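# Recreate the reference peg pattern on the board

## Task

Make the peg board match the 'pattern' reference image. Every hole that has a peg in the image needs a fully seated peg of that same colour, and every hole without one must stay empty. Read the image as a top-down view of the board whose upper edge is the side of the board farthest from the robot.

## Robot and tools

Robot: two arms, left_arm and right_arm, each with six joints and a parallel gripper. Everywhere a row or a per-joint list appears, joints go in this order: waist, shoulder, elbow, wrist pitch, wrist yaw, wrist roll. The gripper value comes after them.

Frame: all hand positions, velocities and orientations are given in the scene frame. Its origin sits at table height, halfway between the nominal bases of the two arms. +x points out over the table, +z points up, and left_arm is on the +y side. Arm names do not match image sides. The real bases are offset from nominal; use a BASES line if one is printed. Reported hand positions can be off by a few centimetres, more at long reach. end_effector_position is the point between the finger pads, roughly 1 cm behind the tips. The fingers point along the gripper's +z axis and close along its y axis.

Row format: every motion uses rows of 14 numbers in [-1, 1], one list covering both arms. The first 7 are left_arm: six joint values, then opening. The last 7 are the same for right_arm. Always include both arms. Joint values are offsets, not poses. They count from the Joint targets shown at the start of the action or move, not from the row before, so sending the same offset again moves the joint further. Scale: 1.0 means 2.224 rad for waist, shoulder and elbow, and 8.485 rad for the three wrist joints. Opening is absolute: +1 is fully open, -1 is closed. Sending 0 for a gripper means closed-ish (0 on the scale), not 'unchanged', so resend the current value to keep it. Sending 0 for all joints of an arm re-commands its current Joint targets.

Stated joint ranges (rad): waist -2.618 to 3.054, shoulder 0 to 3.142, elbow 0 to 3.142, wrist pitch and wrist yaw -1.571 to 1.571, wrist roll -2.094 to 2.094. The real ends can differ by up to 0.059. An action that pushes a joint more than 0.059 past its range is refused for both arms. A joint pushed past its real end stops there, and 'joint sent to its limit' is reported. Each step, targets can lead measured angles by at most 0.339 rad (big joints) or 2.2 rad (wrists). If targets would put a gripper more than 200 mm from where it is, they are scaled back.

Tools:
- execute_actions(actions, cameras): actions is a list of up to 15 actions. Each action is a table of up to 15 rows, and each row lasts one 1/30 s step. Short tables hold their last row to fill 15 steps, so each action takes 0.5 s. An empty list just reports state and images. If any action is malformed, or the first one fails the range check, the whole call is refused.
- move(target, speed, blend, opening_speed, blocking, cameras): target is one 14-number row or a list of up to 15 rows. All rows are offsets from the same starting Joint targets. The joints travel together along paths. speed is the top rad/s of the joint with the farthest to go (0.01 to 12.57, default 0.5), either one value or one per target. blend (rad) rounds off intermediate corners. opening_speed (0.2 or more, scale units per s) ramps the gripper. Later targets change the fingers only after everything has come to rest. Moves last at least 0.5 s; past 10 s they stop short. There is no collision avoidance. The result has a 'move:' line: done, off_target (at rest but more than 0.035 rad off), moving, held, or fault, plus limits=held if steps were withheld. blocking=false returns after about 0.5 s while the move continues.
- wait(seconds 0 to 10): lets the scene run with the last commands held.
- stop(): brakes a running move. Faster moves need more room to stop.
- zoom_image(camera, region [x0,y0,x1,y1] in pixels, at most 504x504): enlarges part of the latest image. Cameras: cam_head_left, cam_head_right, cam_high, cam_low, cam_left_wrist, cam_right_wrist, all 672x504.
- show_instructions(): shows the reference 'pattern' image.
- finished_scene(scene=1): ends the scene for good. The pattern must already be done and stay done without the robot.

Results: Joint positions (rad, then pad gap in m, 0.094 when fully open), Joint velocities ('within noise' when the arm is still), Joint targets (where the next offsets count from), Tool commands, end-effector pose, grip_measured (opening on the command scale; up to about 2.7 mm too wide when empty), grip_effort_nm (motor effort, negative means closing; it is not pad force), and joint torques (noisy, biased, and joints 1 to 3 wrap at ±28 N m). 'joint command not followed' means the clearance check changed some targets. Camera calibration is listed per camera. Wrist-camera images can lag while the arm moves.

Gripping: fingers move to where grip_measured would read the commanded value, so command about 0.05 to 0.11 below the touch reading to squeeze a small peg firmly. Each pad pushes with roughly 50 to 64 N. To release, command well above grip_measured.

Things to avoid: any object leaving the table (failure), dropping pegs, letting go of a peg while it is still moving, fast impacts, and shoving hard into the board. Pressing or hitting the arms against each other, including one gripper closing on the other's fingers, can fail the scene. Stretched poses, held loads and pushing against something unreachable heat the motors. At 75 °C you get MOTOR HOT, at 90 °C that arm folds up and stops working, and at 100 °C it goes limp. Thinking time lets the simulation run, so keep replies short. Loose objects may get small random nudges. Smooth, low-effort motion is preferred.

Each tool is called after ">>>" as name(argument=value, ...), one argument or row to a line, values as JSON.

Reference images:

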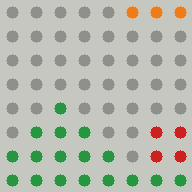

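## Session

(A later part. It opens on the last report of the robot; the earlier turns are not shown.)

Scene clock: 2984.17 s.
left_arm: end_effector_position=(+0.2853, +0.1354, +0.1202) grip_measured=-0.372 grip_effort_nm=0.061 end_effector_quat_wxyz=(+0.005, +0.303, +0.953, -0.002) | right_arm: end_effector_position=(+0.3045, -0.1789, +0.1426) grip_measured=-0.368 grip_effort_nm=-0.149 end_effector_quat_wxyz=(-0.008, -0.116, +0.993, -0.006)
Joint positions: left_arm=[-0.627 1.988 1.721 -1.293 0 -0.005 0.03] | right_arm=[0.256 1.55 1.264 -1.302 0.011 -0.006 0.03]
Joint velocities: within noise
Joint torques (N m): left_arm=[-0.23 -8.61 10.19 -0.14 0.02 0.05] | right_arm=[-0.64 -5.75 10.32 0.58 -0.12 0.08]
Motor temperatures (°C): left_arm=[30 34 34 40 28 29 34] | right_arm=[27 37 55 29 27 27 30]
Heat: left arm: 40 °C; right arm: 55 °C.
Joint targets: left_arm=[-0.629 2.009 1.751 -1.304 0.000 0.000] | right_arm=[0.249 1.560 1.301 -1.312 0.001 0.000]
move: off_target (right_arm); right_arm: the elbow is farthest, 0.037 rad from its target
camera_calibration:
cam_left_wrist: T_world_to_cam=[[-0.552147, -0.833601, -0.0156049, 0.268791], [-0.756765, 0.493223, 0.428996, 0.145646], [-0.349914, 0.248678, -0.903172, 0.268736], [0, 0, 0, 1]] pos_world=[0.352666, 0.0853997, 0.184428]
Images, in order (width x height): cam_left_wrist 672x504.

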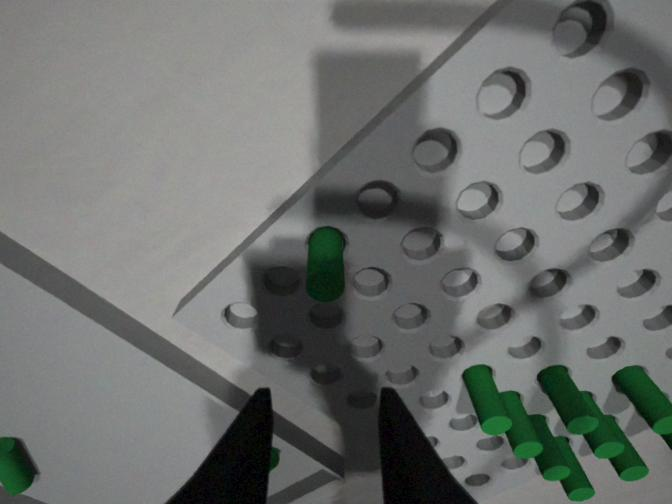

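>>> move(
  target=[
    [0,0.0234,-0.1156,0.0352,0,0,-0.37,0,0,0,0,0,0,-0.37],
    [0,0.0234,-0.1156,0.0352,0,0,-0.85,0,0,0,0,0,0,-0.37],
    [0,0,0,0,0,0,-0.85,0,0,0,0,0,0,-0.37],
    [-0.2527,-0.2172,-0.3116,0.0237,0,-0.0642,-0.85,0,0,0,0,0,0,-0.37],
    [-0.2527,-0.1915,-0.3647,0.0429,0,-0.0642,-0.85,0,0,0,0,0,0,-0.37],
  ],
  speed=[0.4,0.4,0.4,0.7,0.3],
  cameras=["cam_left_wrist"],
)

>>> zoom_image(
  camera="cam_left_wrist",
  region=[270, 290, 390, 400],
)

Scene clock: 3005.00 s.
left_arm: end_effector_position=(+0.0699, +0.1240, +0.0556) grip_measured=-0.692 grip_effort_nm=-1.043 end_effector_quat_wxyz=(-0.004, +0.319, +0.948, +0.004) | right_arm: end_effector_position=(+0.3045, -0.1789, +0.1426) grip_measured=-0.368 grip_effort_nm=-0.149 end_effector_quat_wxyz=(-0.008, -0.116, +0.993, -0.006)
Joint positions: left_arm=[-1.19 1.571 0.95 -0.96 0.001 -0.535 0.014] | right_arm=[0.256 1.55 1.264 -1.302 0.011 -0.006 0.03]
Joint velocities: within noise
Joint torques (N m): left_arm=[-0.05 -5.14 5.71 0.15 -0.08 -0.11] | right_arm=[-0.64 -5.76 10.3 0.59 -0.11 0.08]
Motor temperatures (°C): left_arm=[30 34 36 37 28 29 34] | right_arm=[27 37 55 29 27 27 30]
Heat: left arm: 37 °C; right arm: 55 °C.
Joint targets: left_arm=[-1.191 1.583 0.940 -0.940 0.000 -0.544] | right_arm=[0.249 1.560 1.301 -1.312 0.001 0.000]
move: off_target (right_arm); right_arm: the elbow is farthest, 0.037 rad from its target
camera_calibration:
cam_left_wrist: T_world_to_cam=[[-0.579703, -0.814568, -0.0205908, 0.139143], [-0.733877, 0.510963, 0.447595, 0.011029], [-0.354076, 0.274583, -0.893999, 0.134494], [0, 0, 0, 1]] pos_world=[0.136377, 0.0707766, 0.118166]
Images, in order (width x height): cam_left_wrist 672x504.

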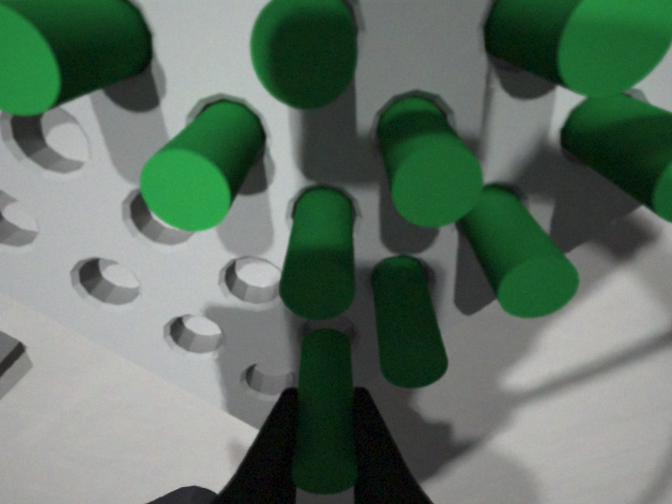

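Scaled by 4.200 from the camera's 672x504 image, which has a finer 960x720 frame.

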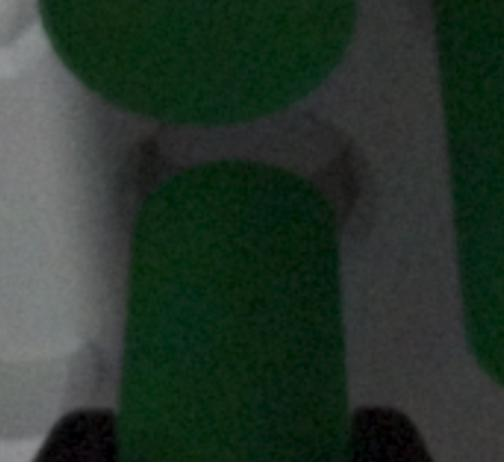

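>>> move(
  target=[-0.0014,0.0058,-0.0162,0.0058,0,0,-0.85,0,0,0,0,0,0,-0.37],
  speed=0.12,
  cameras=["cam_left_wrist"],
)

Scene clock: 3014.20 s.
left_arm: end_effector_position=(+0.0697, +0.1243, +0.0453) grip_measured=-0.692 grip_effort_nm=-1.043 end_effector_quat_wxyz=(-0.002, +0.318, +0.948, +0.002) | right_arm: end_effector_position=(+0.3045, -0.1789, +0.1426) grip_measured=-0.368 grip_effort_nm=-0.149 end_effector_quat_wxyz=(-0.008, -0.116, +0.993, -0.006)
Joint positions: left_arm=[-1.19 1.582 0.916 -0.91 0.001 -0.536 0.014] | right_arm=[0.256 1.55 1.264 -1.302 0.011 -0.006 0.03]
Joint velocities: within noise
Joint torques (N m): left_arm=[-0.44 -4.83 5.44 0.2 -0.03 -0.15] | right_arm=[-0.65 -5.78 10.32 0.59 -0.11 0.08]
Motor temperatures (°C): left_arm=[30 34 35 36 28 29 34] | right_arm=[27 37 55 29 27 27 30]
Heat: left arm: 36 °C; right arm: 55 °C.
Joint targets: left_arm=[-1.195 1.596 0.904 -0.891 0.000 -0.544] | right_arm=[0.249 1.560 1.301 -1.312 0.001 0.000]
move: off_target (right_arm); right_arm: the elbow is farthest, 0.037 rad from its target
camera_calibration:
cam_left_wrist: T_world_to_cam=[[-0.579385, -0.814865, -0.017562, 0.138955], [-0.734727, 0.512835, 0.444046, 0.015426], [-0.352831, 0.270177, -0.895832, 0.125658], [0, 0, 0, 1]] pos_world=[0.136179, 0.0713692, 0.108159]
Images, in order (width x height): cam_left_wrist 672x504.

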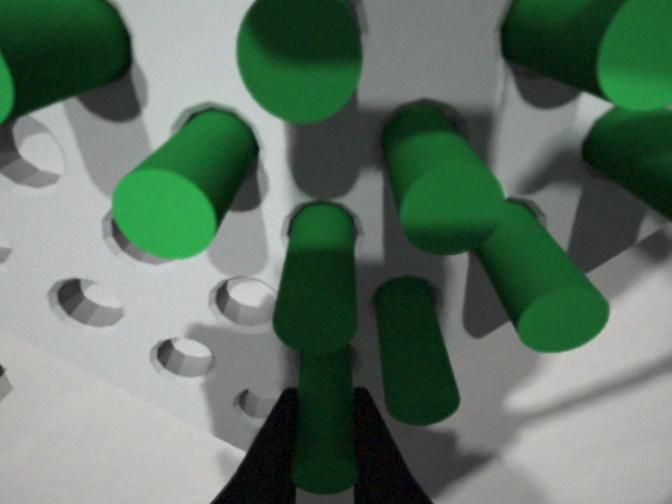

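>>> move(
  target=[
    [0,0,0,0,0,0,-0.5,0,0,0,0,0,0,-0.37],
    [0,-0.0477,0.071,-0.0212,0,0,-0.5,0,0,0,0,0,0,-0.37],
    [0.3575,-0.0432,0.1556,-0.0482,0,0.0641,-0.37,0,0,0,0,0,0,-0.37],
    [0.6039,0.0827,0.098,-0.004,0,0.1611,-0.37,0,0,0,0,0,0,-0.37],
  ],
  speed=[0.3,0.5,1.2,0.8],
  cameras=["cam_left_wrist"],
)

Scene clock: 3035.27 s.
left_arm: end_effector_position=(+0.2733, +0.4054, +0.0478) grip_measured=-0.371 grip_effort_nm=0.061 end_effector_quat_wxyz=(-0.003, +0.321, +0.947, +0.001) | right_arm: end_effector_position=(+0.3045, -0.1789, +0.1426) grip_measured=-0.368 grip_effort_nm=-0.144 end_effector_quat_wxyz=(-0.008, -0.116, +0.993, -0.006)
Joint positions: left_arm=[0.15 1.766 1.132 -0.941 -0.004 0.809 0.03] | right_arm=[0.256 1.55 1.264 -1.302 0.011 -0.006 0.03]
Joint velocities: within noise
Joint torques (N m): left_arm=[-0.31 -6.64 5.76 0.14 0.05 0.14] | right_arm=[-0.65 -5.76 10.3 0.59 -0.11 0.07]
Motor temperatures (°C): left_arm=[30 33 35 35 28 29 34] | right_arm=[27 37 55 29 27 27 30]
Heat: left arm: 35 °C; right arm: 55 °C.
Joint targets: left_arm=[0.149 1.780 1.122 -0.925 0.000 0.822] | right_arm=[0.249 1.560 1.301 -1.312 0.001 0.000]
move: off_target (right_arm); right_arm: the elbow is farthest, 0.037 rad from its target
camera_calibration:
cam_left_wrist: T_world_to_cam=[[-0.583101, -0.812229, -0.0166369, 0.48598], [-0.732098, 0.516478, 0.444165, 0.0175142], [-0.352171, 0.271173, -0.89579, 0.123191], [0, 0, 0, 1]] pos_world=[0.339582, 0.352276, 0.110659]
Images, in order (width x height): cam_left_wrist 672x504.

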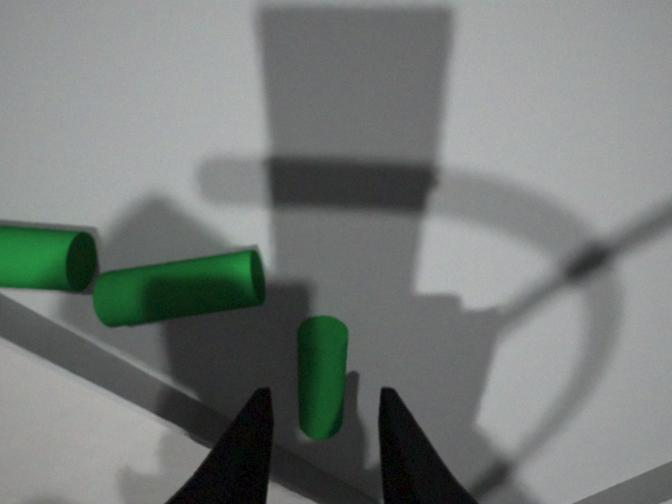

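>>> move(
  target=[
    [0.0015,0,0,0,0,0.003,-0.37,0,0,0,0,0,0,-0.37],
    [0.0015,0.0261,-0.0324,0.0153,0,0.003,-0.37,0,0,0,0,0,0,-0.37],
    [0.0015,0.0261,-0.0324,0.0153,0,0.003,-0.85,0,0,0,0,0,0,-0.37],
    [0.0015,-0.036,0.08,-0.029,0,0.003,-0.85,0,0,0,0,0,0,-0.37],
    [-0.2019,-0.0585,0.0351,0.0383,0,-0.0674,-0.85,0,0,0,0,0,0,-0.37],
    [-0.3498,-0.1259,-0.2347,0.1679,0.0014,-0.099,-0.85,0,0,0,0,0,0,-0.37],
  ],
  speed=[0.2,0.3,0.3,0.5,1,1.2],
  cameras=["cam_left_wrist"],
)

Scene clock: 3057.60 s.
left_arm: end_effector_position=(+0.3249, +0.1071, +0.1338) grip_measured=-0.695 grip_effort_nm=-1.043 end_effector_quat_wxyz=(+0.509, +0.255, +0.805, -0.166) | right_arm: end_effector_position=(+0.3045, -0.1789, +0.1426) grip_measured=-0.368 grip_effort_nm=-0.149 end_effector_quat_wxyz=(-0.008, -0.116, +0.993, -0.006)
Joint positions: left_arm=[-0.626 1.529 0.612 0.477 0.001 -0.007 0.014] | right_arm=[0.256 1.55 1.264 -1.302 0.011 -0.006 0.03]
Joint velocities: within noise
Joint torques (N m): left_arm=[-0.24 -8.99 6.41 1.95 0.08 -0.17] | right_arm=[-0.66 -5.76 10.35 0.59 -0.11 0.07]
Motor temperatures (°C): left_arm=[30 35 35 35 28 29 34] | right_arm=[27 37 55 29 27 27 30]
Heat: left arm: 35 °C; right arm: 55 °C.
Joint targets: left_arm=[-0.629 1.500 0.600 0.500 0.012 -0.018] | right_arm=[0.249 1.560 1.301 -1.312 0.001 0.000]
move: off_target (right_arm); target 3's new numbers were sent with left_arm's wrist pitch 0.047 rad from that target; right_arm: the elbow is farthest, 0.037 rad from its target
camera_calibration:
cam_left_wrist: T_world_to_cam=[[-0.557039, -0.83004, 0.0272324, 0.262724], [-0.657719, 0.420899, -0.6247, 0.300176], [0.507064, -0.365893, -0.78039, 0.0729458], [0, 0, 0, 1]] pos_world=[0.306791, 0.118418, 0.237291]
Images, in order (width x height): cam_left_wrist 672x504.

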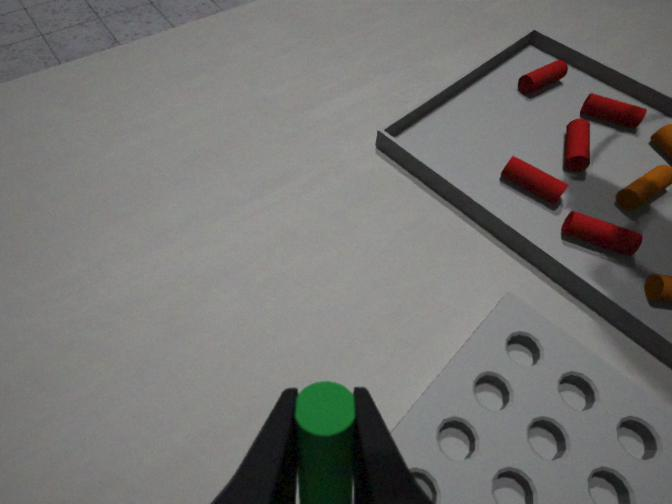

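>>> move(
  target=[
    [0,0.1529,-0.1529,0.0813,-0.0014,0.0021,-0.85,0,0,0,0,0,0,-0.37],
    [0,0.1915,-0.1529,0.095,-0.0014,0.0021,-0.85,0,0,0,0,0,0,-0.37],
    [0,0.1915,-0.1542,0.0955,-0.0014,0.0021,-0.7,0,0,0,0,0,0,-0.37],
    [0,0.1915,-0.1542,0.0955,-0.0014,0.0021,-0.55,0,0,0,0,0,0,-0.37],
    [0,0.1915,-0.1542,0.0955,-0.0014,0.0021,-0.42,0,0,0,0,0,0,-0.37],
    [0,0.0764,-0.1542,0.0955,-0.0014,0.0021,-0.42,0,0,0,0,0,0,-0.37],
    [0,0.0454,0.2698,-0.0943,-0.0014,0.0021,-0.42,0,0,0,0,0,0,-0.37],
    [0,0.2285,0.5171,-0.2127,-0.0014,0.0021,-0.37,0,0,0,0,0,0,-0.37],
  ],
  speed=[0.8,0.12,0.2,0.2,0.5,0.3,1.2,1],
  cameras=["cam_left_wrist"],
)

Scene clock: 3078.70 s.
left_arm: end_effector_position=(+0.2848, +0.1358, +0.1203) grip_measured=-0.372 grip_effort_nm=0.066 end_effector_quat_wxyz=(+0.005, +0.303, +0.953, -0.002) | right_arm: end_effector_position=(+0.3045, -0.1789, +0.1426) grip_measured=-0.368 grip_effort_nm=-0.149 end_effector_quat_wxyz=(-0.008, -0.116, +0.993, -0.006)
Joint positions: left_arm=[-0.626 1.986 1.72 -1.294 0.001 -0.005 0.03] | right_arm=[0.256 1.55 1.264 -1.302 0.011 -0.006 0.03]
Joint velocities: within noise
Joint torques (N m): left_arm=[-0.38 -8.53 10.03 -0.1 -0.06 0.01] | right_arm=[-0.64 -5.75 10.32 0.58 -0.11 0.08]
Motor temperatures (°C): left_arm=[30 35 35 38 28 29 34] | right_arm=[27 37 55 29 27 27 30]
Heat: left arm: 38 °C; right arm: 55 °C.
Joint targets: left_arm=[-0.629 2.008 1.750 -1.305 0.000 0.000] | right_arm=[0.249 1.560 1.301 -1.312 0.001 0.000]
move: off_target (right_arm); right_arm: the elbow is farthest, 0.037 rad from its target
camera_calibration:
cam_left_wrist: T_world_to_cam=[[-0.552178, -0.833593, -0.014938, 0.268791], [-0.756183, 0.493194, 0.430055, 0.144702], [-0.351123, 0.248763, -0.902679, 0.268916], [0, 0, 0, 1]] pos_world=[0.352264, 0.0857998, 0.18453]
Images, in order (width x height): cam_left_wrist 672x504.

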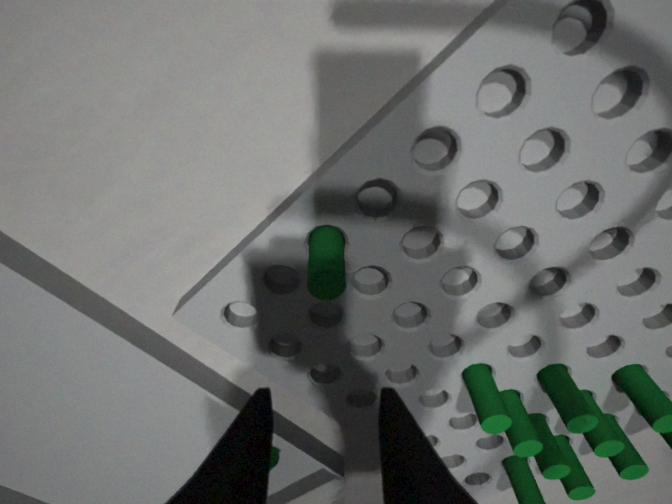

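>>> move(
  target=[
    [0,0.0234,-0.1156,0.0352,0,0,-0.37,0,0,0,0,0,0,-0.37],
    [0,0.0234,-0.1156,0.0352,0,0,-0.85,0,0,0,0,0,0,-0.37],
    [0,0,0,0,0,0,-0.85,0,0,0,0,0,0,-0.37],
    [-0.2001,-0.2043,-0.2988,0.0238,0,-0.0502,-0.85,0,0,0,0,0,0,-0.37],
    [-0.2001,-0.1787,-0.3518,0.043,0,-0.0502,-0.85,0,0,0,0,0,0,-0.37],
  ],
  speed=[0.4,0.4,0.4,0.7,0.3],
  cameras=["cam_left_wrist"],
)

>>> zoom_image(
  camera="cam_left_wrist",
  region=[270, 290, 390, 400],
)

Scene clock: 3095.53 s.
left_arm: end_effector_position=(+0.0998, +0.1305, +0.0556) grip_measured=-0.693 grip_effort_nm=-1.053 end_effector_quat_wxyz=(-0.004, +0.319, +0.948, +0.003) | right_arm: end_effector_position=(+0.3045, -0.1789, +0.1426) grip_measured=-0.368 grip_effort_nm=-0.149 end_effector_quat_wxyz=(-0.008, -0.116, +0.993, -0.006)
Joint positions: left_arm=[-1.073 1.599 0.977 -0.96 0.001 -0.417 0.014] | right_arm=[0.256 1.55 1.264 -1.302 0.011 -0.006 0.03]
Joint velocities: within noise
Joint torques (N m): left_arm=[-0.21 -5.2 5.74 0.14 -0.01 -0.11] | right_arm=[-0.64 -5.75 10.32 0.59 -0.12 0.08]
Motor temperatures (°C): left_arm=[30 35 36 36 28 29 34] | right_arm=[27 37 55 29 27 27 30]
Heat: left arm: 36 °C; right arm: 55 °C.
Joint targets: left_arm=[-1.075 1.610 0.968 -0.940 0.000 -0.426] | right_arm=[0.249 1.560 1.301 -1.312 0.001 0.000]
move: off_target (right_arm); right_arm: the elbow is farthest, 0.037 rad from its target
camera_calibration:
cam_left_wrist: T_world_to_cam=[[-0.58095, -0.813703, -0.019611, 0.161714], [-0.732564, 0.512216, 0.448313, 0.029345], [-0.354748, 0.274814, -0.893662, 0.143289], [0, 0, 0, 1]] pos_world=[0.166276, 0.0771786, 0.118067]
Images, in order (width x height): cam_left_wrist 672x504.

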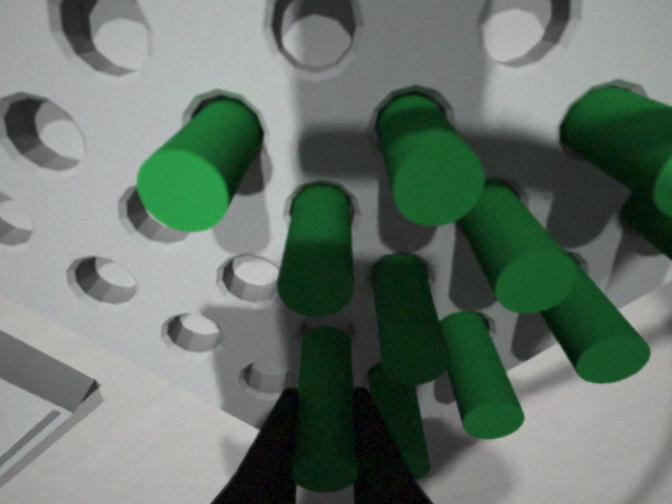

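Scaled by 4.200 from the camera's 672x504 image, which has a finer 960x720 frame.

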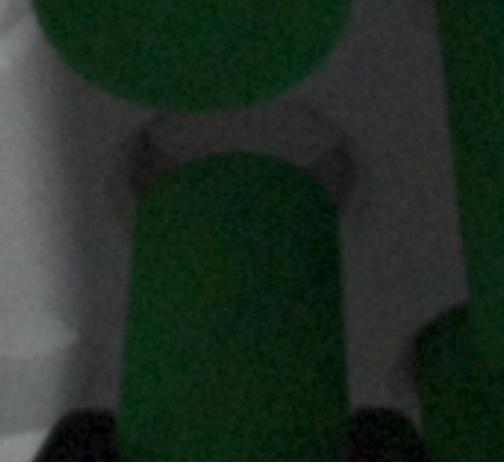

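>>> move(
  target=[-0.0002,0.0067,-0.0153,0.0057,0,0,-0.85,0,0,0,0,0,0,-0.37],
  speed=0.12,
  cameras=[],
)

Scene clock: 3104.70 s.
left_arm: end_effector_position=(+0.0997, +0.1305, +0.0452) grip_measured=-0.693 grip_effort_nm=-1.048 end_effector_quat_wxyz=(-0.003, +0.319, +0.948, +0.002) | right_arm: end_effector_position=(+0.3045, -0.1789, +0.1426) grip_measured=-0.368 grip_effort_nm=-0.144 end_effector_quat_wxyz=(-0.008, -0.116, +0.993, -0.006)
Joint positions: left_arm=[-1.073 1.611 0.946 -0.912 0.001 -0.417 0.014] | right_arm=[0.256 1.55 1.264 -1.302 0.011 -0.006 0.03]
Joint velocities: within noise
Joint torques (N m): left_arm=[-0.06 -5.12 5.35 0.17 -0.02 -0.1] | right_arm=[-0.64 -5.74 10.29 0.59 -0.11 0.08]
Motor temperatures (°C): left_arm=[30 34 35 36 28 29 34] | right_arm=[27 37 55 29 27 27 30]
Heat: left arm: 36 °C; right arm: 55 °C.
Joint targets: left_arm=[-1.075 1.626 0.934 -0.892 0.000 -0.426] | right_arm=[0.249 1.560 1.301 -1.312 0.001 0.000]
move: off_target (right_arm); right_arm: the elbow is farthest, 0.037 rad from its target
No camera images: "cameras" was empty.

>>> move(
  target=[
    [0,0,0,0,0,0,-0.5,0,0,0,0,0,0,-0.37],
    [0,-0.0477,0.071,-0.0212,0,0,-0.5,0,0,0,0,0,0,-0.37],
    [0.3035,-0.0567,0.1421,-0.0481,0,-0.028,-0.37,0,0,0,0,0,0,-0.37],
    [0.5827,0.1484,0.2068,-0.0104,0,-0.0559,-0.37,0,0,0,0,0,0,-0.37],
  ],
  speed=[0.3,0.5,1.2,0.8],
  cameras=["cam_left_wrist"],
)

Scene clock: 3137.37 s.
left_arm: end_effector_position=(+0.3179, +0.4378, +0.0485) grip_measured=-0.371 grip_effort_nm=0.061 end_effector_quat_wxyz=(-0.002, -0.532, +0.847, -0.002) | right_arm: end_effector_position=(+0.3045, -0.1789, +0.1426) grip_measured=-0.368 grip_effort_nm=-0.144 end_effector_quat_wxyz=(-0.008, -0.116, +0.993, -0.006)
Joint positions: left_arm=[0.226 1.941 1.366 -0.997 0.006 -0.89 0.03] | right_arm=[0.256 1.55 1.264 -1.302 0.011 -0.006 0.03]
Joint velocities: within noise
Joint torques (N m): left_arm=[-0.46 -8.42 9.58 0.16 -0.04 -0.14] | right_arm=[-0.66 -5.78 10.3 0.59 -0.12 0.08]
Motor temperatures (°C): left_arm=[30 33 35 35 28 29 34] | right_arm=[27 37 55 29 27 27 30]
Heat: left arm: 35 °C; right arm: 55 °C.
Joint targets: left_arm=[0.221 1.956 1.394 -0.980 0.000 -0.900] | right_arm=[0.249 1.560 1.301 -1.312 0.001 0.000]
move: off_target (right_arm); right_arm: the elbow is farthest, 0.037 rad from its target
camera_calibration:
cam_left_wrist: T_world_to_cam=[[0.913319, -0.407003, -0.0140385, -0.115009], [-0.358932, -0.820777, 0.444401, 0.499944], [-0.192395, -0.400841, -0.895718, 0.37417], [0, 0, 0, 1]] pos_world=[0.356475, 0.513516, 0.11136]
Images, in order (width x height): cam_left_wrist 672x504.

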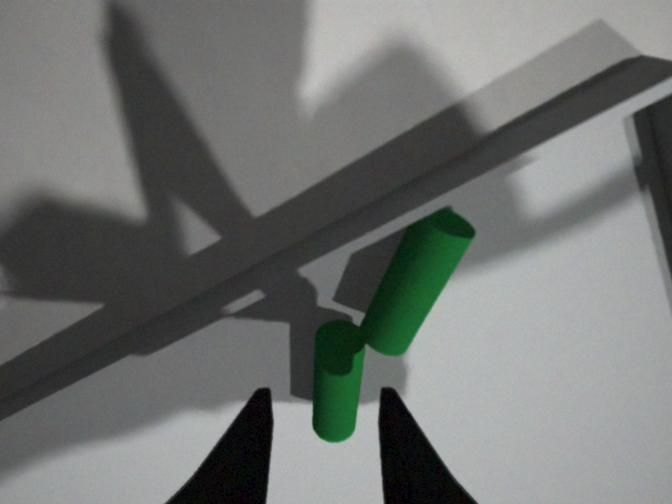

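>>> move(
  target=[-0.018,-0.0279,-0.0292,-0.0033,0,0.0059,-0.5,0,0,0,0,0,0,-0.37],
  cameras=["cam_left_wrist"],
)

Scene clock: 3197.17 s.
left_arm: end_effector_position=(+0.3132, +0.4214, +0.0455) grip_measured=-0.499 grip_effort_nm=-0.100 end_effector_quat_wxyz=(-0.010, -0.500, +0.866, +0.001) | right_arm: end_effector_position=(+0.3045, -0.1789, +0.1426) grip_measured=-0.368 grip_effort_nm=-0.144 end_effector_quat_wxyz=(-0.008, -0.116, +0.993, -0.006)
Joint positions: left_arm=[0.183 1.932 1.34 -0.998 0.006 -0.859 0.024] | right_arm=[0.256 1.55 1.264 -1.302 0.011 -0.006 0.03]
Joint velocities: within noise
Joint torques (N m): left_arm=[-0.18 -13.09 5.64 -0.17 -0.07 0.07] | right_arm=[-0.64 -5.76 10.35 0.58 -0.11 0.08]
Motor temperatures (°C): left_arm=[30 35 36 34 28 29 33] | right_arm=[27 37 55 29 27 27 30]
Heat: left arm: 36 °C; right arm: 55 °C.
Joint targets: left_arm=[0.181 1.894 1.329 -1.008 0.000 -0.850] | right_arm=[0.249 1.560 1.301 -1.312 0.001 0.000]
move: off_target (left_arm, right_arm); left_arm: the shoulder is farthest, 0.038 rad from its target; right_arm: the elbow is farthest, 0.037 rad from its target
camera_calibration:
cam_left_wrist: T_world_to_cam=[[0.880727, -0.472823, -0.0275391, -0.0788398], [-0.410363, -0.790831, 0.454081, 0.48912], [-0.236478, -0.38862, -0.890535, 0.372416], [0, 0, 0, 1]] pos_world=[0.358221, 0.494262, 0.107379]
Images, in order (width x height): cam_left_wrist 672x504.

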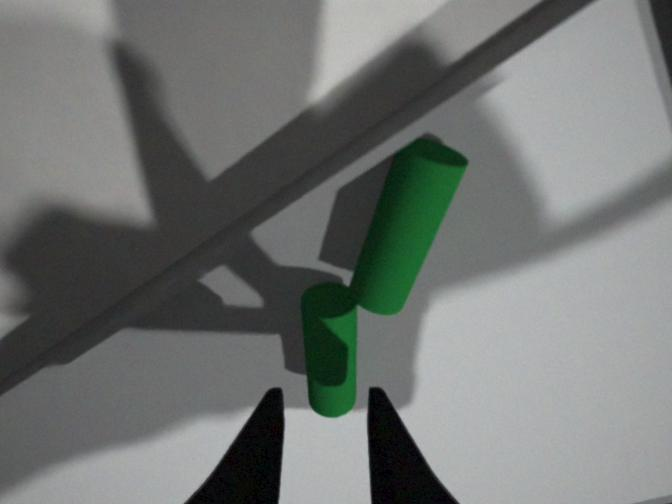

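>>> move(
  target=[
    [-0.0018,0.0387,-0.0369,0.0184,0,-0.0025,-0.5,0,0,0,0,0,0,-0.37],
    [-0.0018,0.0387,-0.0369,0.0184,0,-0.0025,-0.85,0,0,0,0,0,0,-0.37],
    [-0.0018,0.0027,0.0319,-0.0074,0,-0.0025,-0.85,0,0,0,0,0,0,-0.37],
    [-0.0495,-0.0513,-0.058,0.002,0,-0.0025,-0.85,0,0,0,0,0,0,-0.37],
    [-0.0495,-0.0369,-0.138,0.026,0,-0.0025,-0.85,0,0,0,0,0,0,-0.37],
    [-0.0495,-0.0369,-0.138,0.026,0,-0.0025,-0.37,0,0,0,0,0,0,-0.37],
    [-0.0495,-0.0647,-0.0895,0.0067,0,-0.0025,-0.37,0,0,0,0,0,0,-0.37],
    [-0.0342,-0.067,-0.0715,0.0054,0,0.0014,-0.37,0,0,0,0,0,0,-0.37],
  ],
  speed=[0.2,0.3,0.3,0.5,0.3,0.3,0.3,0.3],
  cameras=["cam_left_wrist"],
)

Scene clock: 3225.43 s.
left_arm: end_effector_position=(+0.2776, +0.3899, +0.0482) grip_measured=-0.372 grip_effort_nm=0.071 end_effector_quat_wxyz=(-0.004, -0.460, +0.888, -0.001) | right_arm: end_effector_position=(+0.3045, -0.1789, +0.1426) grip_measured=-0.368 grip_effort_nm=-0.144 end_effector_quat_wxyz=(-0.008, -0.116, +0.993, -0.006)
Joint positions: left_arm=[0.102 1.776 1.146 -0.948 0.004 -0.848 0.03] | right_arm=[0.256 1.55 1.264 -1.302 0.011 -0.006 0.03]
Joint velocities: within noise
Joint torques (N m): left_arm=[0.06 -10.88 8.88 -0.2 -0.07 0.1] | right_arm=[-0.62 -5.78 10.32 0.59 -0.12 0.07]
Motor temperatures (°C): left_arm=[30 37 35 33 28 29 33] | right_arm=[27 37 55 29 27 27 30]
Heat: left arm: 37 °C; right arm: 55 °C.
Joint targets: left_arm=[0.105 1.745 1.170 -0.962 0.000 -0.838] | right_arm=[0.249 1.560 1.301 -1.312 0.001 0.000]
move: off_target (right_arm); target 6's new numbers were sent with left_arm's wrist pitch 0.060 rad from that target; right_arm: the elbow is farthest, 0.037 rad from its target
camera_calibration:
cam_left_wrist: T_world_to_cam=[[0.833662, -0.551963, -0.0185775, -0.0188194], [-0.48729, -0.750981, 0.445618, 0.45463], [-0.259916, -0.362442, -0.89503, 0.350718], [0, 0, 0, 1]] pos_world=[0.328383, 0.458146, 0.110962]
Images, in order (width x height): cam_left_wrist 672x504.

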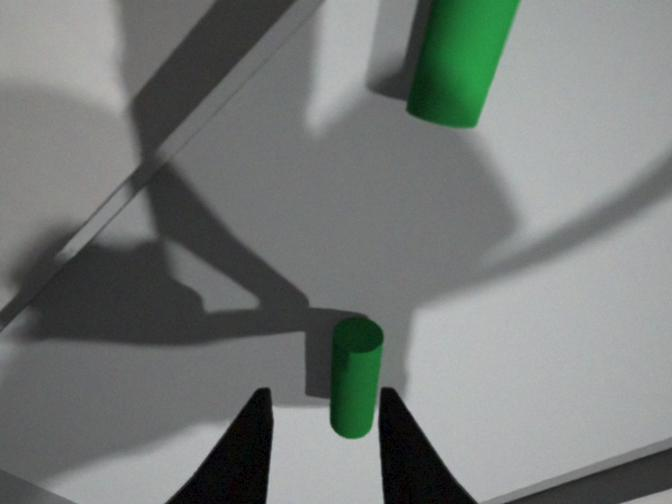

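>>> move(
  target=[
    [-0.0153,0.0292,0.0135,0.0014,0,0.0014,-0.37,0,0,0,0,0,0,-0.37],
    [-0.0153,0.0526,-0.0382,0.0184,0,0.0014,-0.37,0,0,0,0,0,0,-0.37],
    [-0.0153,0.0526,-0.0382,0.0184,0,0.0014,-0.85,0,0,0,0,0,0,-0.37],
    [-0.0153,-0.0112,0.0674,-0.0245,0,0.0014,-0.85,0,0,0,0,0,0,-0.37],
    [-0.1821,-0.0427,0.0135,0.0427,0,0.0693,-0.85,0,0,0,0,0,0,-0.37],
    [-0.33,-0.1102,-0.2563,0.1723,0,0.0988,-0.85,0,0,0,0,0,0,-0.37],
  ],
  speed=[0.2,0.3,0.3,0.5,1,1.2],
  cameras=["cam_left_wrist"],
)

Scene clock: 3246.53 s.
left_arm: end_effector_position=(+0.3245, +0.1068, +0.1337) grip_measured=-0.695 grip_effort_nm=-1.053 end_effector_quat_wxyz=(+0.509, +0.255, +0.805, -0.167) | right_arm: end_effector_position=(+0.3045, -0.1789, +0.1426) grip_measured=-0.368 grip_effort_nm=-0.144 end_effector_quat_wxyz=(-0.008, -0.116, +0.993, -0.006)
Joint positions: left_arm=[-0.626 1.528 0.612 0.476 0.005 -0.008 0.014] | right_arm=[0.256 1.55 1.264 -1.302 0.011 -0.006 0.03]
Joint velocities: within noise
Joint torques (N m): left_arm=[-0.24 -8.85 6.3 1.9 -0.06 0.06] | right_arm=[-0.64 -5.78 10.32 0.58 -0.12 0.09]
Motor temperatures (°C): left_arm=[30 37 35 34 28 29 33] | right_arm=[27 37 55 29 27 27 30]
Heat: left arm: 37 °C; right arm: 55 °C.
Joint targets: left_arm=[-0.629 1.499 0.600 0.500 0.000 0.000] | right_arm=[0.249 1.560 1.301 -1.312 0.001 0.000]
move: off_target (right_arm); target 3's new numbers were sent with left_arm's wrist pitch 0.039 rad from that target; right_arm: the elbow is farthest, 0.037 rad from its target
camera_calibration:
cam_left_wrist: T_world_to_cam=[[-0.558679, -0.828841, 0.0300054, 0.262284], [-0.658048, 0.420955, -0.624315, 0.300092], [0.504827, -0.368537, -0.780596, 0.0739306], [0, 0, 0, 1]] pos_world=[0.306685, 0.118313, 0.237192]
Images, in order (width x height): cam_left_wrist 672x504.

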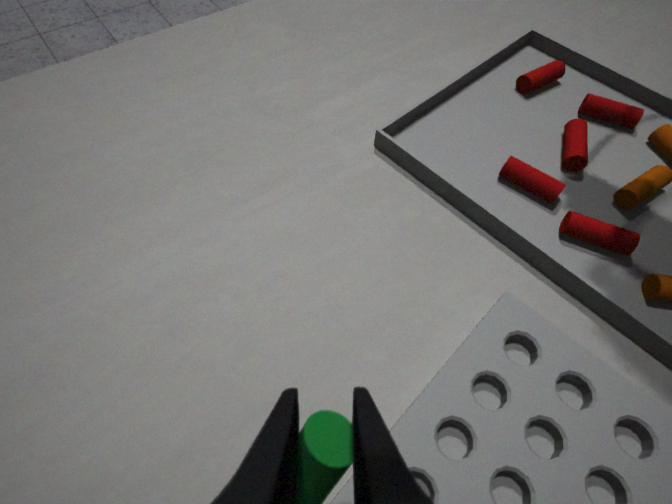

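>>> zoom_image(
  camera="cam_left_wrist",
  region=[240, 360, 420, 504],
)

Scaled by 2.800 from the camera's 672x504 image, which has a finer 960x720 frame.

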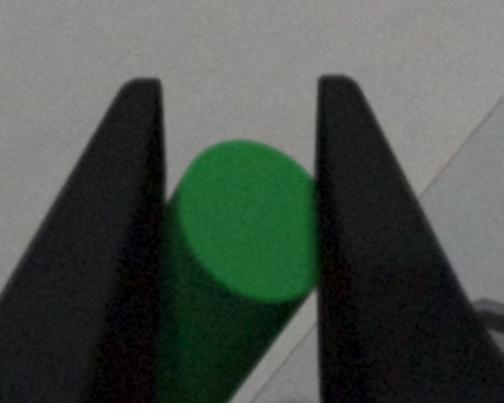

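>>> move(
  target=[
    [0.1479,0.0679,0.2698,-0.1296,0,-0.0295,-0.85,0,0,0,0,0,0,-0.37],
    [0.3147,0.0994,0.3237,-0.1968,0,-0.0973,-0.85,0,0,0,0,0,0,-0.37],
    [0.3147,0.1614,0.2248,-0.155,0,-0.0973,-0.85,0,0,0,0,0,0,-0.37],
    [0.3147,0.1614,0.2248,-0.155,0,-0.0973,-0.37,0,0,0,0,0,0,-0.37],
    [0.3147,0.1174,0.2698,-0.173,0,-0.0973,-0.37,0,0,0,0,0,0,-0.37],
  ],
  speed=[1,1,0.2,0.4,0.3],
  cameras=["cam_left_wrist"],
)

Scene clock: 3272.67 s.
left_arm: end_effector_position=(+0.2871, +0.3810, +0.0525) grip_measured=-0.371 grip_effort_nm=0.056 end_effector_quat_wxyz=(+0.003, -0.432, +0.902, -0.004) | right_arm: end_effector_position=(+0.3045, -0.1789, +0.1426) grip_measured=-0.368 grip_effort_nm=-0.149 end_effector_quat_wxyz=(-0.008, -0.116, +0.993, -0.006)
Joint positions: left_arm=[0.072 1.787 1.178 -0.954 0.006 -0.816 0.03] | right_arm=[0.256 1.55 1.264 -1.302 0.011 -0.006 0.03]
Joint velocities: within noise
Joint torques (N m): left_arm=[-0.05 -10.47 8.76 -0.17 -0.07 -0.12] | right_arm=[-0.64 -5.78 10.3 0.58 -0.11 0.08]
Motor temperatures (°C): left_arm=[30 36 35 37 28 29 33] | right_arm=[27 37 55 29 27 27 30]
Heat: left arm: 37 °C; right arm: 55 °C.
Joint targets: left_arm=[0.071 1.760 1.200 -0.968 0.000 -0.825] | right_arm=[0.249 1.560 1.301 -1.312 0.001 0.000]
move: off_target (right_arm); right_arm: the elbow is farthest, 0.037 rad from its target
camera_calibration:
cam_left_wrist: T_world_to_cam=[[0.798429, -0.602065, -0.0054013, -0.0030583], [-0.539298, -0.719122, 0.438203, 0.453854], [-0.267711, -0.346961, -0.89886, 0.350382], [0, 0, 0, 1]] pos_world=[0.341005, 0.446103, 0.116048]
Images, in order (width x height): cam_left_wrist 672x504.

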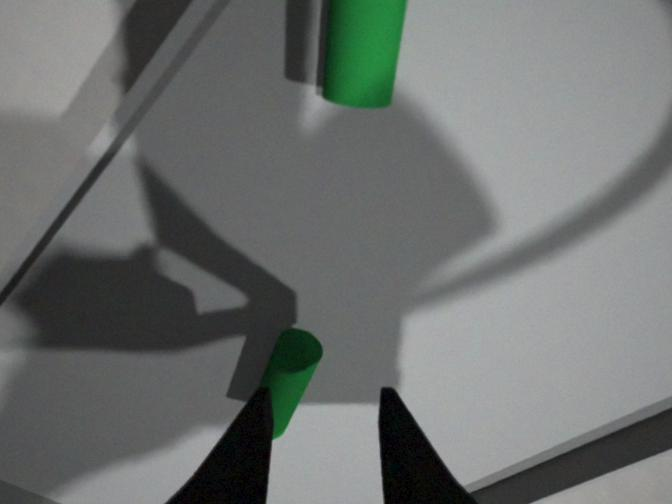

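>>> move(
  target=[-0.0067,-0.018,-0.0427,0.0045,0,0.0246,-0.37,0,0,0,0,0,0,-0.37],
  cameras=["cam_left_wrist"],
)

Scene clock: 3290.13 s.
left_arm: end_effector_position=(+0.2698, +0.3766, +0.0470) grip_measured=-0.371 grip_effort_nm=0.066 end_effector_quat_wxyz=(-0.009, -0.340, +0.940, +0.000) | right_arm: end_effector_position=(+0.3045, -0.1789, +0.1426) grip_measured=-0.368 grip_effort_nm=-0.144 end_effector_quat_wxyz=(-0.008, -0.116, +0.993, -0.006)
Joint positions: left_arm=[0.062 1.755 1.116 -0.949 0.006 -0.627 0.03] | right_arm=[0.256 1.55 1.264 -1.302 0.011 -0.006 0.03]
Joint velocities: within noise
Joint torques (N m): left_arm=[-0.49 -10.96 5.64 0.15 -0.07 0.14] | right_arm=[-0.64 -5.75 10.32 0.59 -0.12 0.07]
Motor temperatures (°C): left_arm=[30 37 36 35 28 29 33] | right_arm=[27 37 55 29 27 27 30]
Heat: left arm: 37 °C; right arm: 55 °C.
Joint targets: left_arm=[0.056 1.720 1.105 -0.930 0.000 -0.617] | right_arm=[0.249 1.560 1.301 -1.312 0.001 0.000]
move: off_target (right_arm); right_arm: the elbow is farthest, 0.037 rad from its target
camera_calibration:
cam_left_wrist: T_world_to_cam=[[0.662603, -0.748648, -0.0219829, 0.100765], [-0.66015, -0.597638, 0.455007, 0.429846], [-0.353778, -0.286977, -0.890216, 0.339411], [0, 0, 0, 1]] pos_world=[0.337072, 0.429733, 0.108781]
Images, in order (width x height): cam_left_wrist 672x504.

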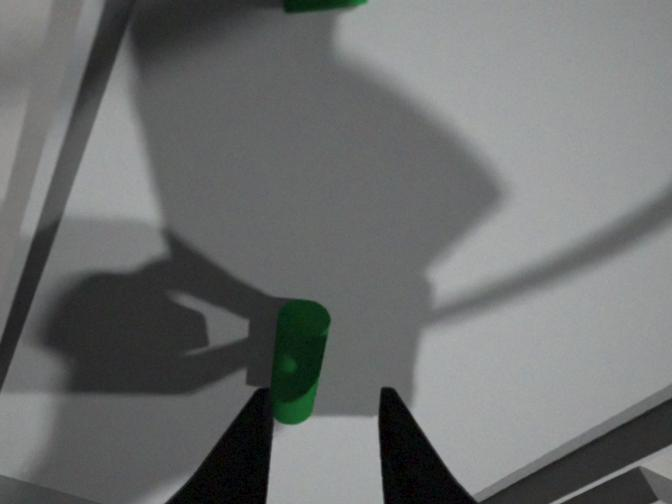

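>>> move(
  target=[0.0155,-0.009,-0.0099,-0.0008,0,0.0126,-0.37,0,0,0,0,0,0,-0.37],
  cameras=["cam_left_wrist"],
)

Scene clock: 3309.73 s.
left_arm: end_effector_position=(+0.2644, +0.3835, +0.0482) grip_measured=-0.371 grip_effort_nm=0.051 end_effector_quat_wxyz=(-0.008, -0.302, +0.953, -0.001) | right_arm: end_effector_position=(+0.3045, -0.1789, +0.1426) grip_measured=-0.368 grip_effort_nm=-0.149 end_effector_quat_wxyz=(-0.008, -0.116, +0.993, -0.006)
Joint positions: left_arm=[0.087 1.734 1.095 -0.947 0.006 -0.52 0.03] | right_arm=[0.256 1.55 1.264 -1.302 0.011 -0.006 0.03]
Joint velocities: within noise
Joint torques (N m): left_arm=[0.18 -10.58 5.38 0.08 -0.06 0.1] | right_arm=[-0.64 -5.76 10.3 0.59 -0.11 0.07]
Motor temperatures (°C): left_arm=[30 39 35 34 28 29 33] | right_arm=[27 37 55 29 27 27 30]
Heat: left arm: 39 °C; right arm: 55 °C.
Joint targets: left_arm=[0.091 1.700 1.083 -0.937 0.000 -0.510] | right_arm=[0.249 1.560 1.301 -1.312 0.001 0.000]
move: off_target (right_arm); right_arm: the elbow is farthest, 0.037 rad from its target
camera_calibration:
cam_left_wrist: T_world_to_cam=[[0.599448, -0.800197, -0.0186194, 0.145814], [-0.708233, -0.541107, 0.453442, 0.420943], [-0.372918, -0.258628, -0.891091, 0.334799], [0, 0, 0, 1]] pos_world=[0.33557, 0.431043, 0.110178]
Images, in order (width x height): cam_left_wrist 672x504.

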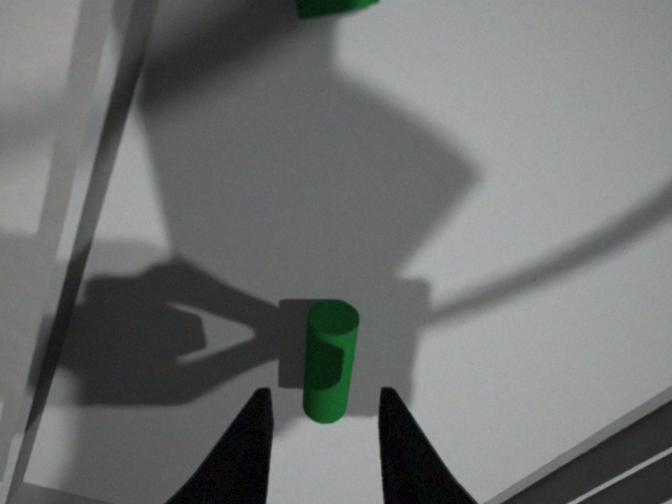

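>>> move(
  target=[
    [0,0,0,0,0,0.008,-0.37,0,0,0,0,0,0,-0.37],
    [0,0.0459,-0.0337,0.0174,0,0.008,-0.37,0,0,0,0,0,0,-0.37],
    [0,0.0459,-0.0337,0.0174,0,0.008,-0.85,0,0,0,0,0,0,-0.37],
    [0,-0.009,0.0751,-0.0239,0,0.008,-0.85,0,0,0,0,0,0,-0.37],
    [-0.1758,-0.0225,0.0526,0.0397,0,0.0306,-0.85,0,0,0,0,0,0,-0.37],
    [-0.3237,-0.0899,-0.2172,0.1694,0,0.0601,-0.85,0,0,0,0,0,0,-0.37],
  ],
  speed=[0.2,0.3,0.3,0.5,1,1.2],
  cameras=["cam_left_wrist"],
)

Scene clock: 3331.60 s.
left_arm: end_effector_position=(+0.3247, +0.1068, +0.1334) grip_measured=-0.694 grip_effort_nm=-1.043 end_effector_quat_wxyz=(+0.509, +0.255, +0.805, -0.167) | right_arm: end_effector_position=(+0.3045, -0.1789, +0.1426) grip_measured=-0.368 grip_effort_nm=-0.144 end_effector_quat_wxyz=(-0.008, -0.116, +0.993, -0.006)
Joint positions: left_arm=[-0.626 1.529 0.612 0.477 0.003 -0.008 0.014] | right_arm=[0.256 1.55 1.264 -1.302 0.011 -0.006 0.03]
Joint velocities: within noise
Joint torques (N m): left_arm=[-0.25 -9.02 6.26 1.92 -0.05 0.06] | right_arm=[-0.65 -5.78 10.32 0.59 -0.12 0.07]
Motor temperatures (°C): left_arm=[30 38 35 34 28 29 33] | right_arm=[27 37 55 29 27 27 30]
Heat: left arm: 38 °C; right arm: 55 °C.
Joint targets: left_arm=[-0.629 1.500 0.600 0.500 0.000 0.000] | right_arm=[0.249 1.560 1.301 -1.312 0.001 0.000]
move: off_target (right_arm); target 3's new numbers were sent with left_arm's wrist pitch 0.043 rad from that target; right_arm: the elbow is farthest, 0.037 rad from its target
camera_calibration:
cam_left_wrist: T_world_to_cam=[[-0.557871, -0.82941, 0.0293043, 0.262334], [-0.65843, 0.420821, -0.624003, 0.300091], [0.505223, -0.367408, -0.780872, 0.0735349], [0, 0, 0, 1]] pos_world=[0.306786, 0.118315, 0.236991]
Images, in order (width x height): cam_left_wrist 672x504.

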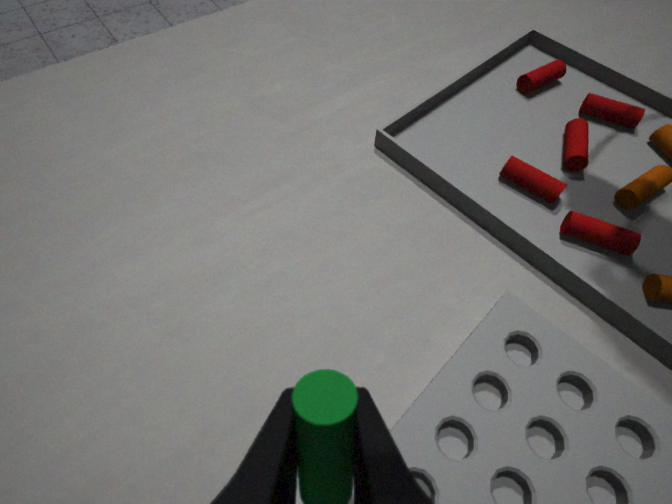

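>>> move(
  target=[
    [0,0.1529,-0.1529,0.0813,0,0,-0.85,0,0,0,0,0,0,-0.37],
    [0,0.1885,-0.1529,0.0942,0,0,-0.85,0,0,0,0,0,0,-0.37],
    [0,0.1885,-0.1535,0.0945,0,0,-0.7,0,0,0,0,0,0,-0.37],
    [0,0.1885,-0.1535,0.0945,0,0,-0.55,0,0,0,0,0,0,-0.37],
    [0,0.1885,-0.1535,0.0945,0,0,-0.42,0,0,0,0,0,0,-0.37],
    [0,0.0764,-0.1542,0.0955,0,0,-0.42,0,0,0,0,0,0,-0.37],
    [0,0.0454,0.2698,-0.0943,0,0,-0.42,0,0,0,0,0,0,-0.37],
    [0,0.2285,0.5171,-0.2127,0,0,-0.37,0,0,0,0,0,0,-0.37],
  ],
  speed=[0.8,0.12,0.2,0.2,0.5,0.3,1.2,1],
  cameras=["cam_left_wrist"],
)

Scene clock: 3350.53 s.
left_arm: end_effector_position=(+0.2850, +0.1357, +0.1199) grip_measured=-0.372 grip_effort_nm=0.061 end_effector_quat_wxyz=(+0.005, +0.303, +0.953, -0.002) | right_arm: end_effector_position=(+0.3045, -0.1789, +0.1426) grip_measured=-0.368 grip_effort_nm=-0.149 end_effector_quat_wxyz=(-0.008, -0.116, +0.993, -0.006)
Joint positions: left_arm=[-0.626 1.987 1.719 -1.293 0 -0.005 0.03] | right_arm=[0.256 1.55 1.264 -1.302 0.011 -0.006 0.03]
Joint velocities: within noise
Joint torques (N m): left_arm=[-0.25 -8.62 10.09 -0.13 -0.03 0.04] | right_arm=[-0.66 -5.76 10.32 0.59 -0.11 0.08]
Motor temperatures (°C): left_arm=[30 37 35 37 28 29 33] | right_arm=[27 37 55 29 27 27 30]
Heat: left arm: 37 °C; right arm: 55 °C.
Joint targets: left_arm=[-0.629 2.009 1.750 -1.304 0.000 0.000] | right_arm=[0.249 1.560 1.301 -1.312 0.001 0.000]
move: off_target (right_arm); right_arm: the elbow is farthest, 0.037 rad from its target
camera_calibration:
cam_left_wrist: T_world_to_cam=[[-0.552156, -0.833599, -0.0153604, 0.268884], [-0.756294, 0.493027, 0.43005, 0.145129], [-0.350916, 0.249072, -0.902674, 0.268549], [0, 0, 0, 1]] pos_world=[0.352465, 0.0857003, 0.18413]
Images, in order (width x height): cam_left_wrist 672x504.

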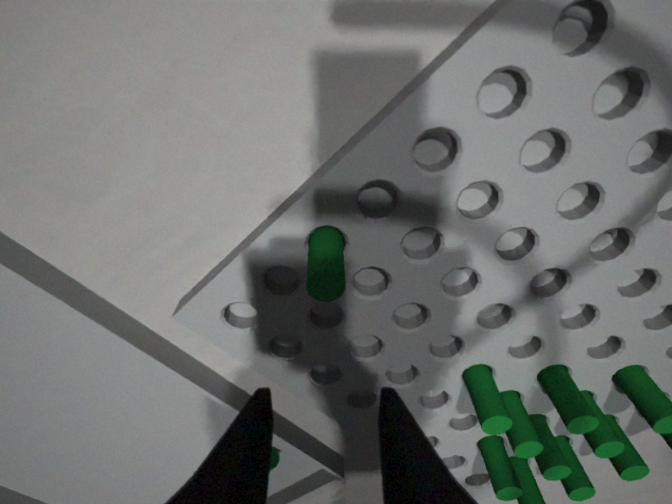

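>>> move(
  target=[
    [0,0.0234,-0.1156,0.0352,0,0,-0.37,0,0,0,0,0,0,-0.37],
    [0,0.0234,-0.1156,0.0352,0,0,-0.85,0,0,0,0,0,0,-0.37],
    [0,0,0,0,0,0,-0.85,0,0,0,0,0,0,-0.37],
    [-0.1509,-0.1866,-0.2795,0.0234,0,-0.0372,-0.85,0,0,0,0,0,0,-0.37],
    [-0.1509,-0.161,-0.3325,0.0426,0,-0.0372,-0.85,0,0,0,0,0,0,-0.37],
  ],
  speed=[0.4,0.4,0.4,0.7,0.3],
  cameras=["cam_left_wrist"],
)

>>> zoom_image(
  camera="cam_left_wrist",
  region=[270, 290, 390, 400],
)

Scene clock: 3367.20 s.
left_arm: end_effector_position=(+0.1300, +0.1368, +0.0559) grip_measured=-0.693 grip_effort_nm=-1.043 end_effector_quat_wxyz=(-0.004, +0.320, +0.947, +0.003) | right_arm: end_effector_position=(+0.3045, -0.1789, +0.1426) grip_measured=-0.368 grip_effort_nm=-0.144 end_effector_quat_wxyz=(-0.008, -0.116, +0.993, -0.006)
Joint positions: left_arm=[-0.963 1.638 1.02 -0.963 0.001 -0.307 0.014] | right_arm=[0.256 1.55 1.264 -1.302 0.011 -0.006 0.03]
Joint velocities: within noise
Joint torques (N m): left_arm=[-0.1 -5.57 5.67 0.17 -0.01 -0.1] | right_arm=[-0.65 -5.76 10.29 0.59 -0.11 0.07]
Motor temperatures (°C): left_arm=[30 37 36 35 28 29 33] | right_arm=[27 37 55 29 27 27 30]
Heat: left arm: 37 °C; right arm: 55 °C.
Joint targets: left_arm=[-0.965 1.650 1.010 -0.943 0.000 -0.315] | right_arm=[0.249 1.560 1.301 -1.312 0.001 0.000]
move: off_target (right_arm); right_arm: the elbow is farthest, 0.037 rad from its target
camera_calibration:
cam_left_wrist: T_world_to_cam=[[-0.581623, -0.813244, -0.0187005, 0.184377], [-0.73197, 0.513191, 0.448169, 0.047926], [-0.354874, 0.274353, -0.893753, 0.152613], [0, 0, 0, 1]] pos_world=[0.196477, 0.0834787, 0.118367]
Images, in order (width x height): cam_left_wrist 672x504.

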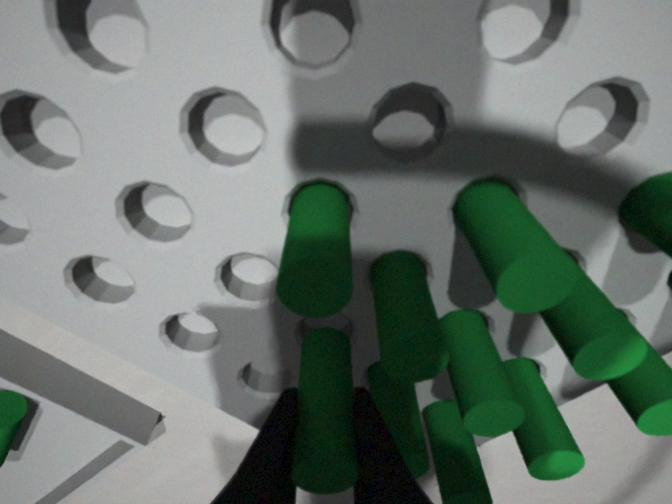

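Scaled by 4.200 from the camera's 672x504 image, which has a finer 960x720 frame.

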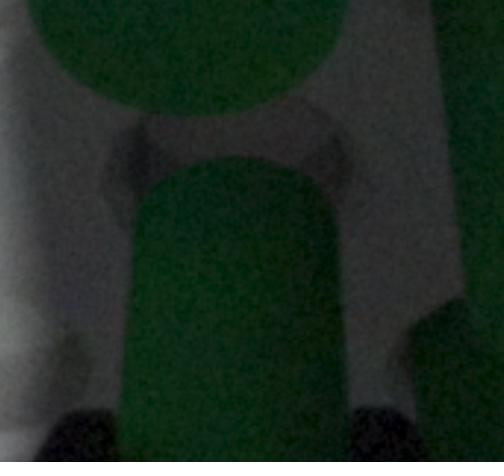

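>>> move(
  target=[0.0024,0.0061,-0.0162,0.0058,0,0,-0.85,0,0,0,0,0,0,-0.37],
  speed=0.12,
  cameras=[],
)

Scene clock: 3378.77 s.
left_arm: end_effector_position=(+0.1300, +0.1368, +0.0453) grip_measured=-0.693 grip_effort_nm=-1.043 end_effector_quat_wxyz=(-0.002, +0.320, +0.948, +0.001) | right_arm: end_effector_position=(+0.3045, -0.1789, +0.1426) grip_measured=-0.368 grip_effort_nm=-0.144 end_effector_quat_wxyz=(-0.008, -0.116, +0.993, -0.006)
Joint positions: left_arm=[-0.963 1.649 0.987 -0.913 0.001 -0.307 0.014] | right_arm=[0.256 1.55 1.264 -1.302 0.011 -0.006 0.03]
Joint velocities: within noise
Joint torques (N m): left_arm=[0.23 -5.33 5.44 0.19 0 -0.1] | right_arm=[-0.65 -5.79 10.32 0.58 -0.11 0.07]
Motor temperatures (°C): left_arm=[30 36 36 34 28 29 33] | right_arm=[27 37 55 29 27 27 30]
Heat: left arm: 36 °C; right arm: 55 °C.
Joint targets: left_arm=[-0.959 1.664 0.974 -0.894 0.000 -0.315] | right_arm=[0.249 1.560 1.301 -1.312 0.001 0.000]
move: off_target (right_arm); right_arm: the elbow is farthest, 0.037 rad from its target
No camera images: "cameras" was empty.

>>> move(
  target=[
    [0,0,0,0,0,0,-0.5,0,0,0,0,0,0,-0.37],
    [0,-0.0477,0.071,-0.0212,0,0,-0.5,0,0,0,0,0,0,-0.37],
    [0.2738,-0.0737,0.1241,-0.0478,0,-0.0148,-0.5,0,0,0,0,0,0,-0.37],
    [0.5243,0.1799,0.259,-0.016,0,-0.0296,-0.5,0,0,0,0,0,0,-0.37],
  ],
  speed=[0.3,0.5,1.2,0.8],
  cameras=["cam_left_wrist"],
)

Scene clock: 3407.60 s.
left_arm: end_effector_position=(+0.3473, +0.4390, +0.0478) grip_measured=-0.501 grip_effort_nm=0.056 end_effector_quat_wxyz=(-0.003, -0.377, +0.926, -0.001) | right_arm: end_effector_position=(+0.3045, -0.1789, +0.1426) grip_measured=-0.368 grip_effort_nm=-0.149 end_effector_quat_wxyz=(-0.008, -0.116, +0.993, -0.006)
Joint positions: left_arm=[0.21 2.051 1.522 -1.048 0.003 -0.557 0.023] | right_arm=[0.256 1.55 1.264 -1.302 0.011 -0.006 0.03]
Joint velocities: within noise
Joint torques (N m): left_arm=[-0.29 -9.59 9.54 0.17 -0.03 -0.13] | right_arm=[-0.66 -5.76 10.33 0.59 -0.11 0.07]
Motor temperatures (°C): left_arm=[30 35 35 34 28 29 34] | right_arm=[27 37 55 29 27 27 30]
Heat: left arm: 35 °C; right arm: 55 °C.
Joint targets: left_arm=[0.207 2.064 1.550 -1.029 0.000 -0.567] | right_arm=[0.249 1.560 1.301 -1.312 0.001 0.000]
move: off_target (right_arm); right_arm: the elbow is farthest, 0.037 rad from its target
camera_calibration:
cam_left_wrist: T_world_to_cam=[[0.719262, -0.694526, -0.0171768, 0.05243], [-0.616481, -0.649447, 0.445162, 0.525902], [-0.320332, -0.309599, -0.895285, 0.383981], [0, 0, 0, 1]] pos_world=[0.409499, 0.49684, 0.110561]
Images, in order (width x height): cam_left_wrist 672x504.

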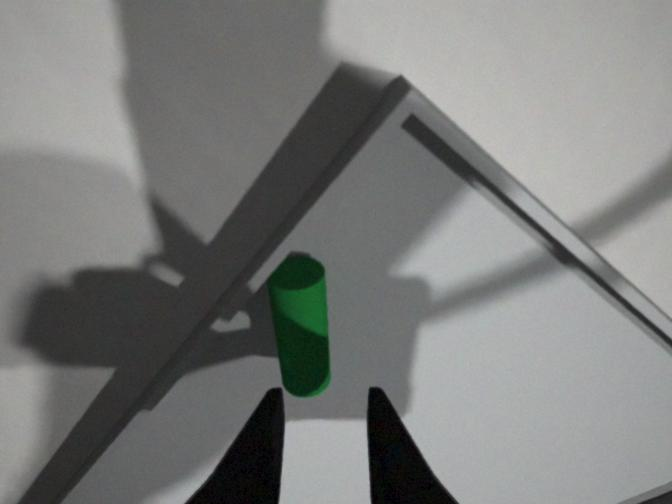

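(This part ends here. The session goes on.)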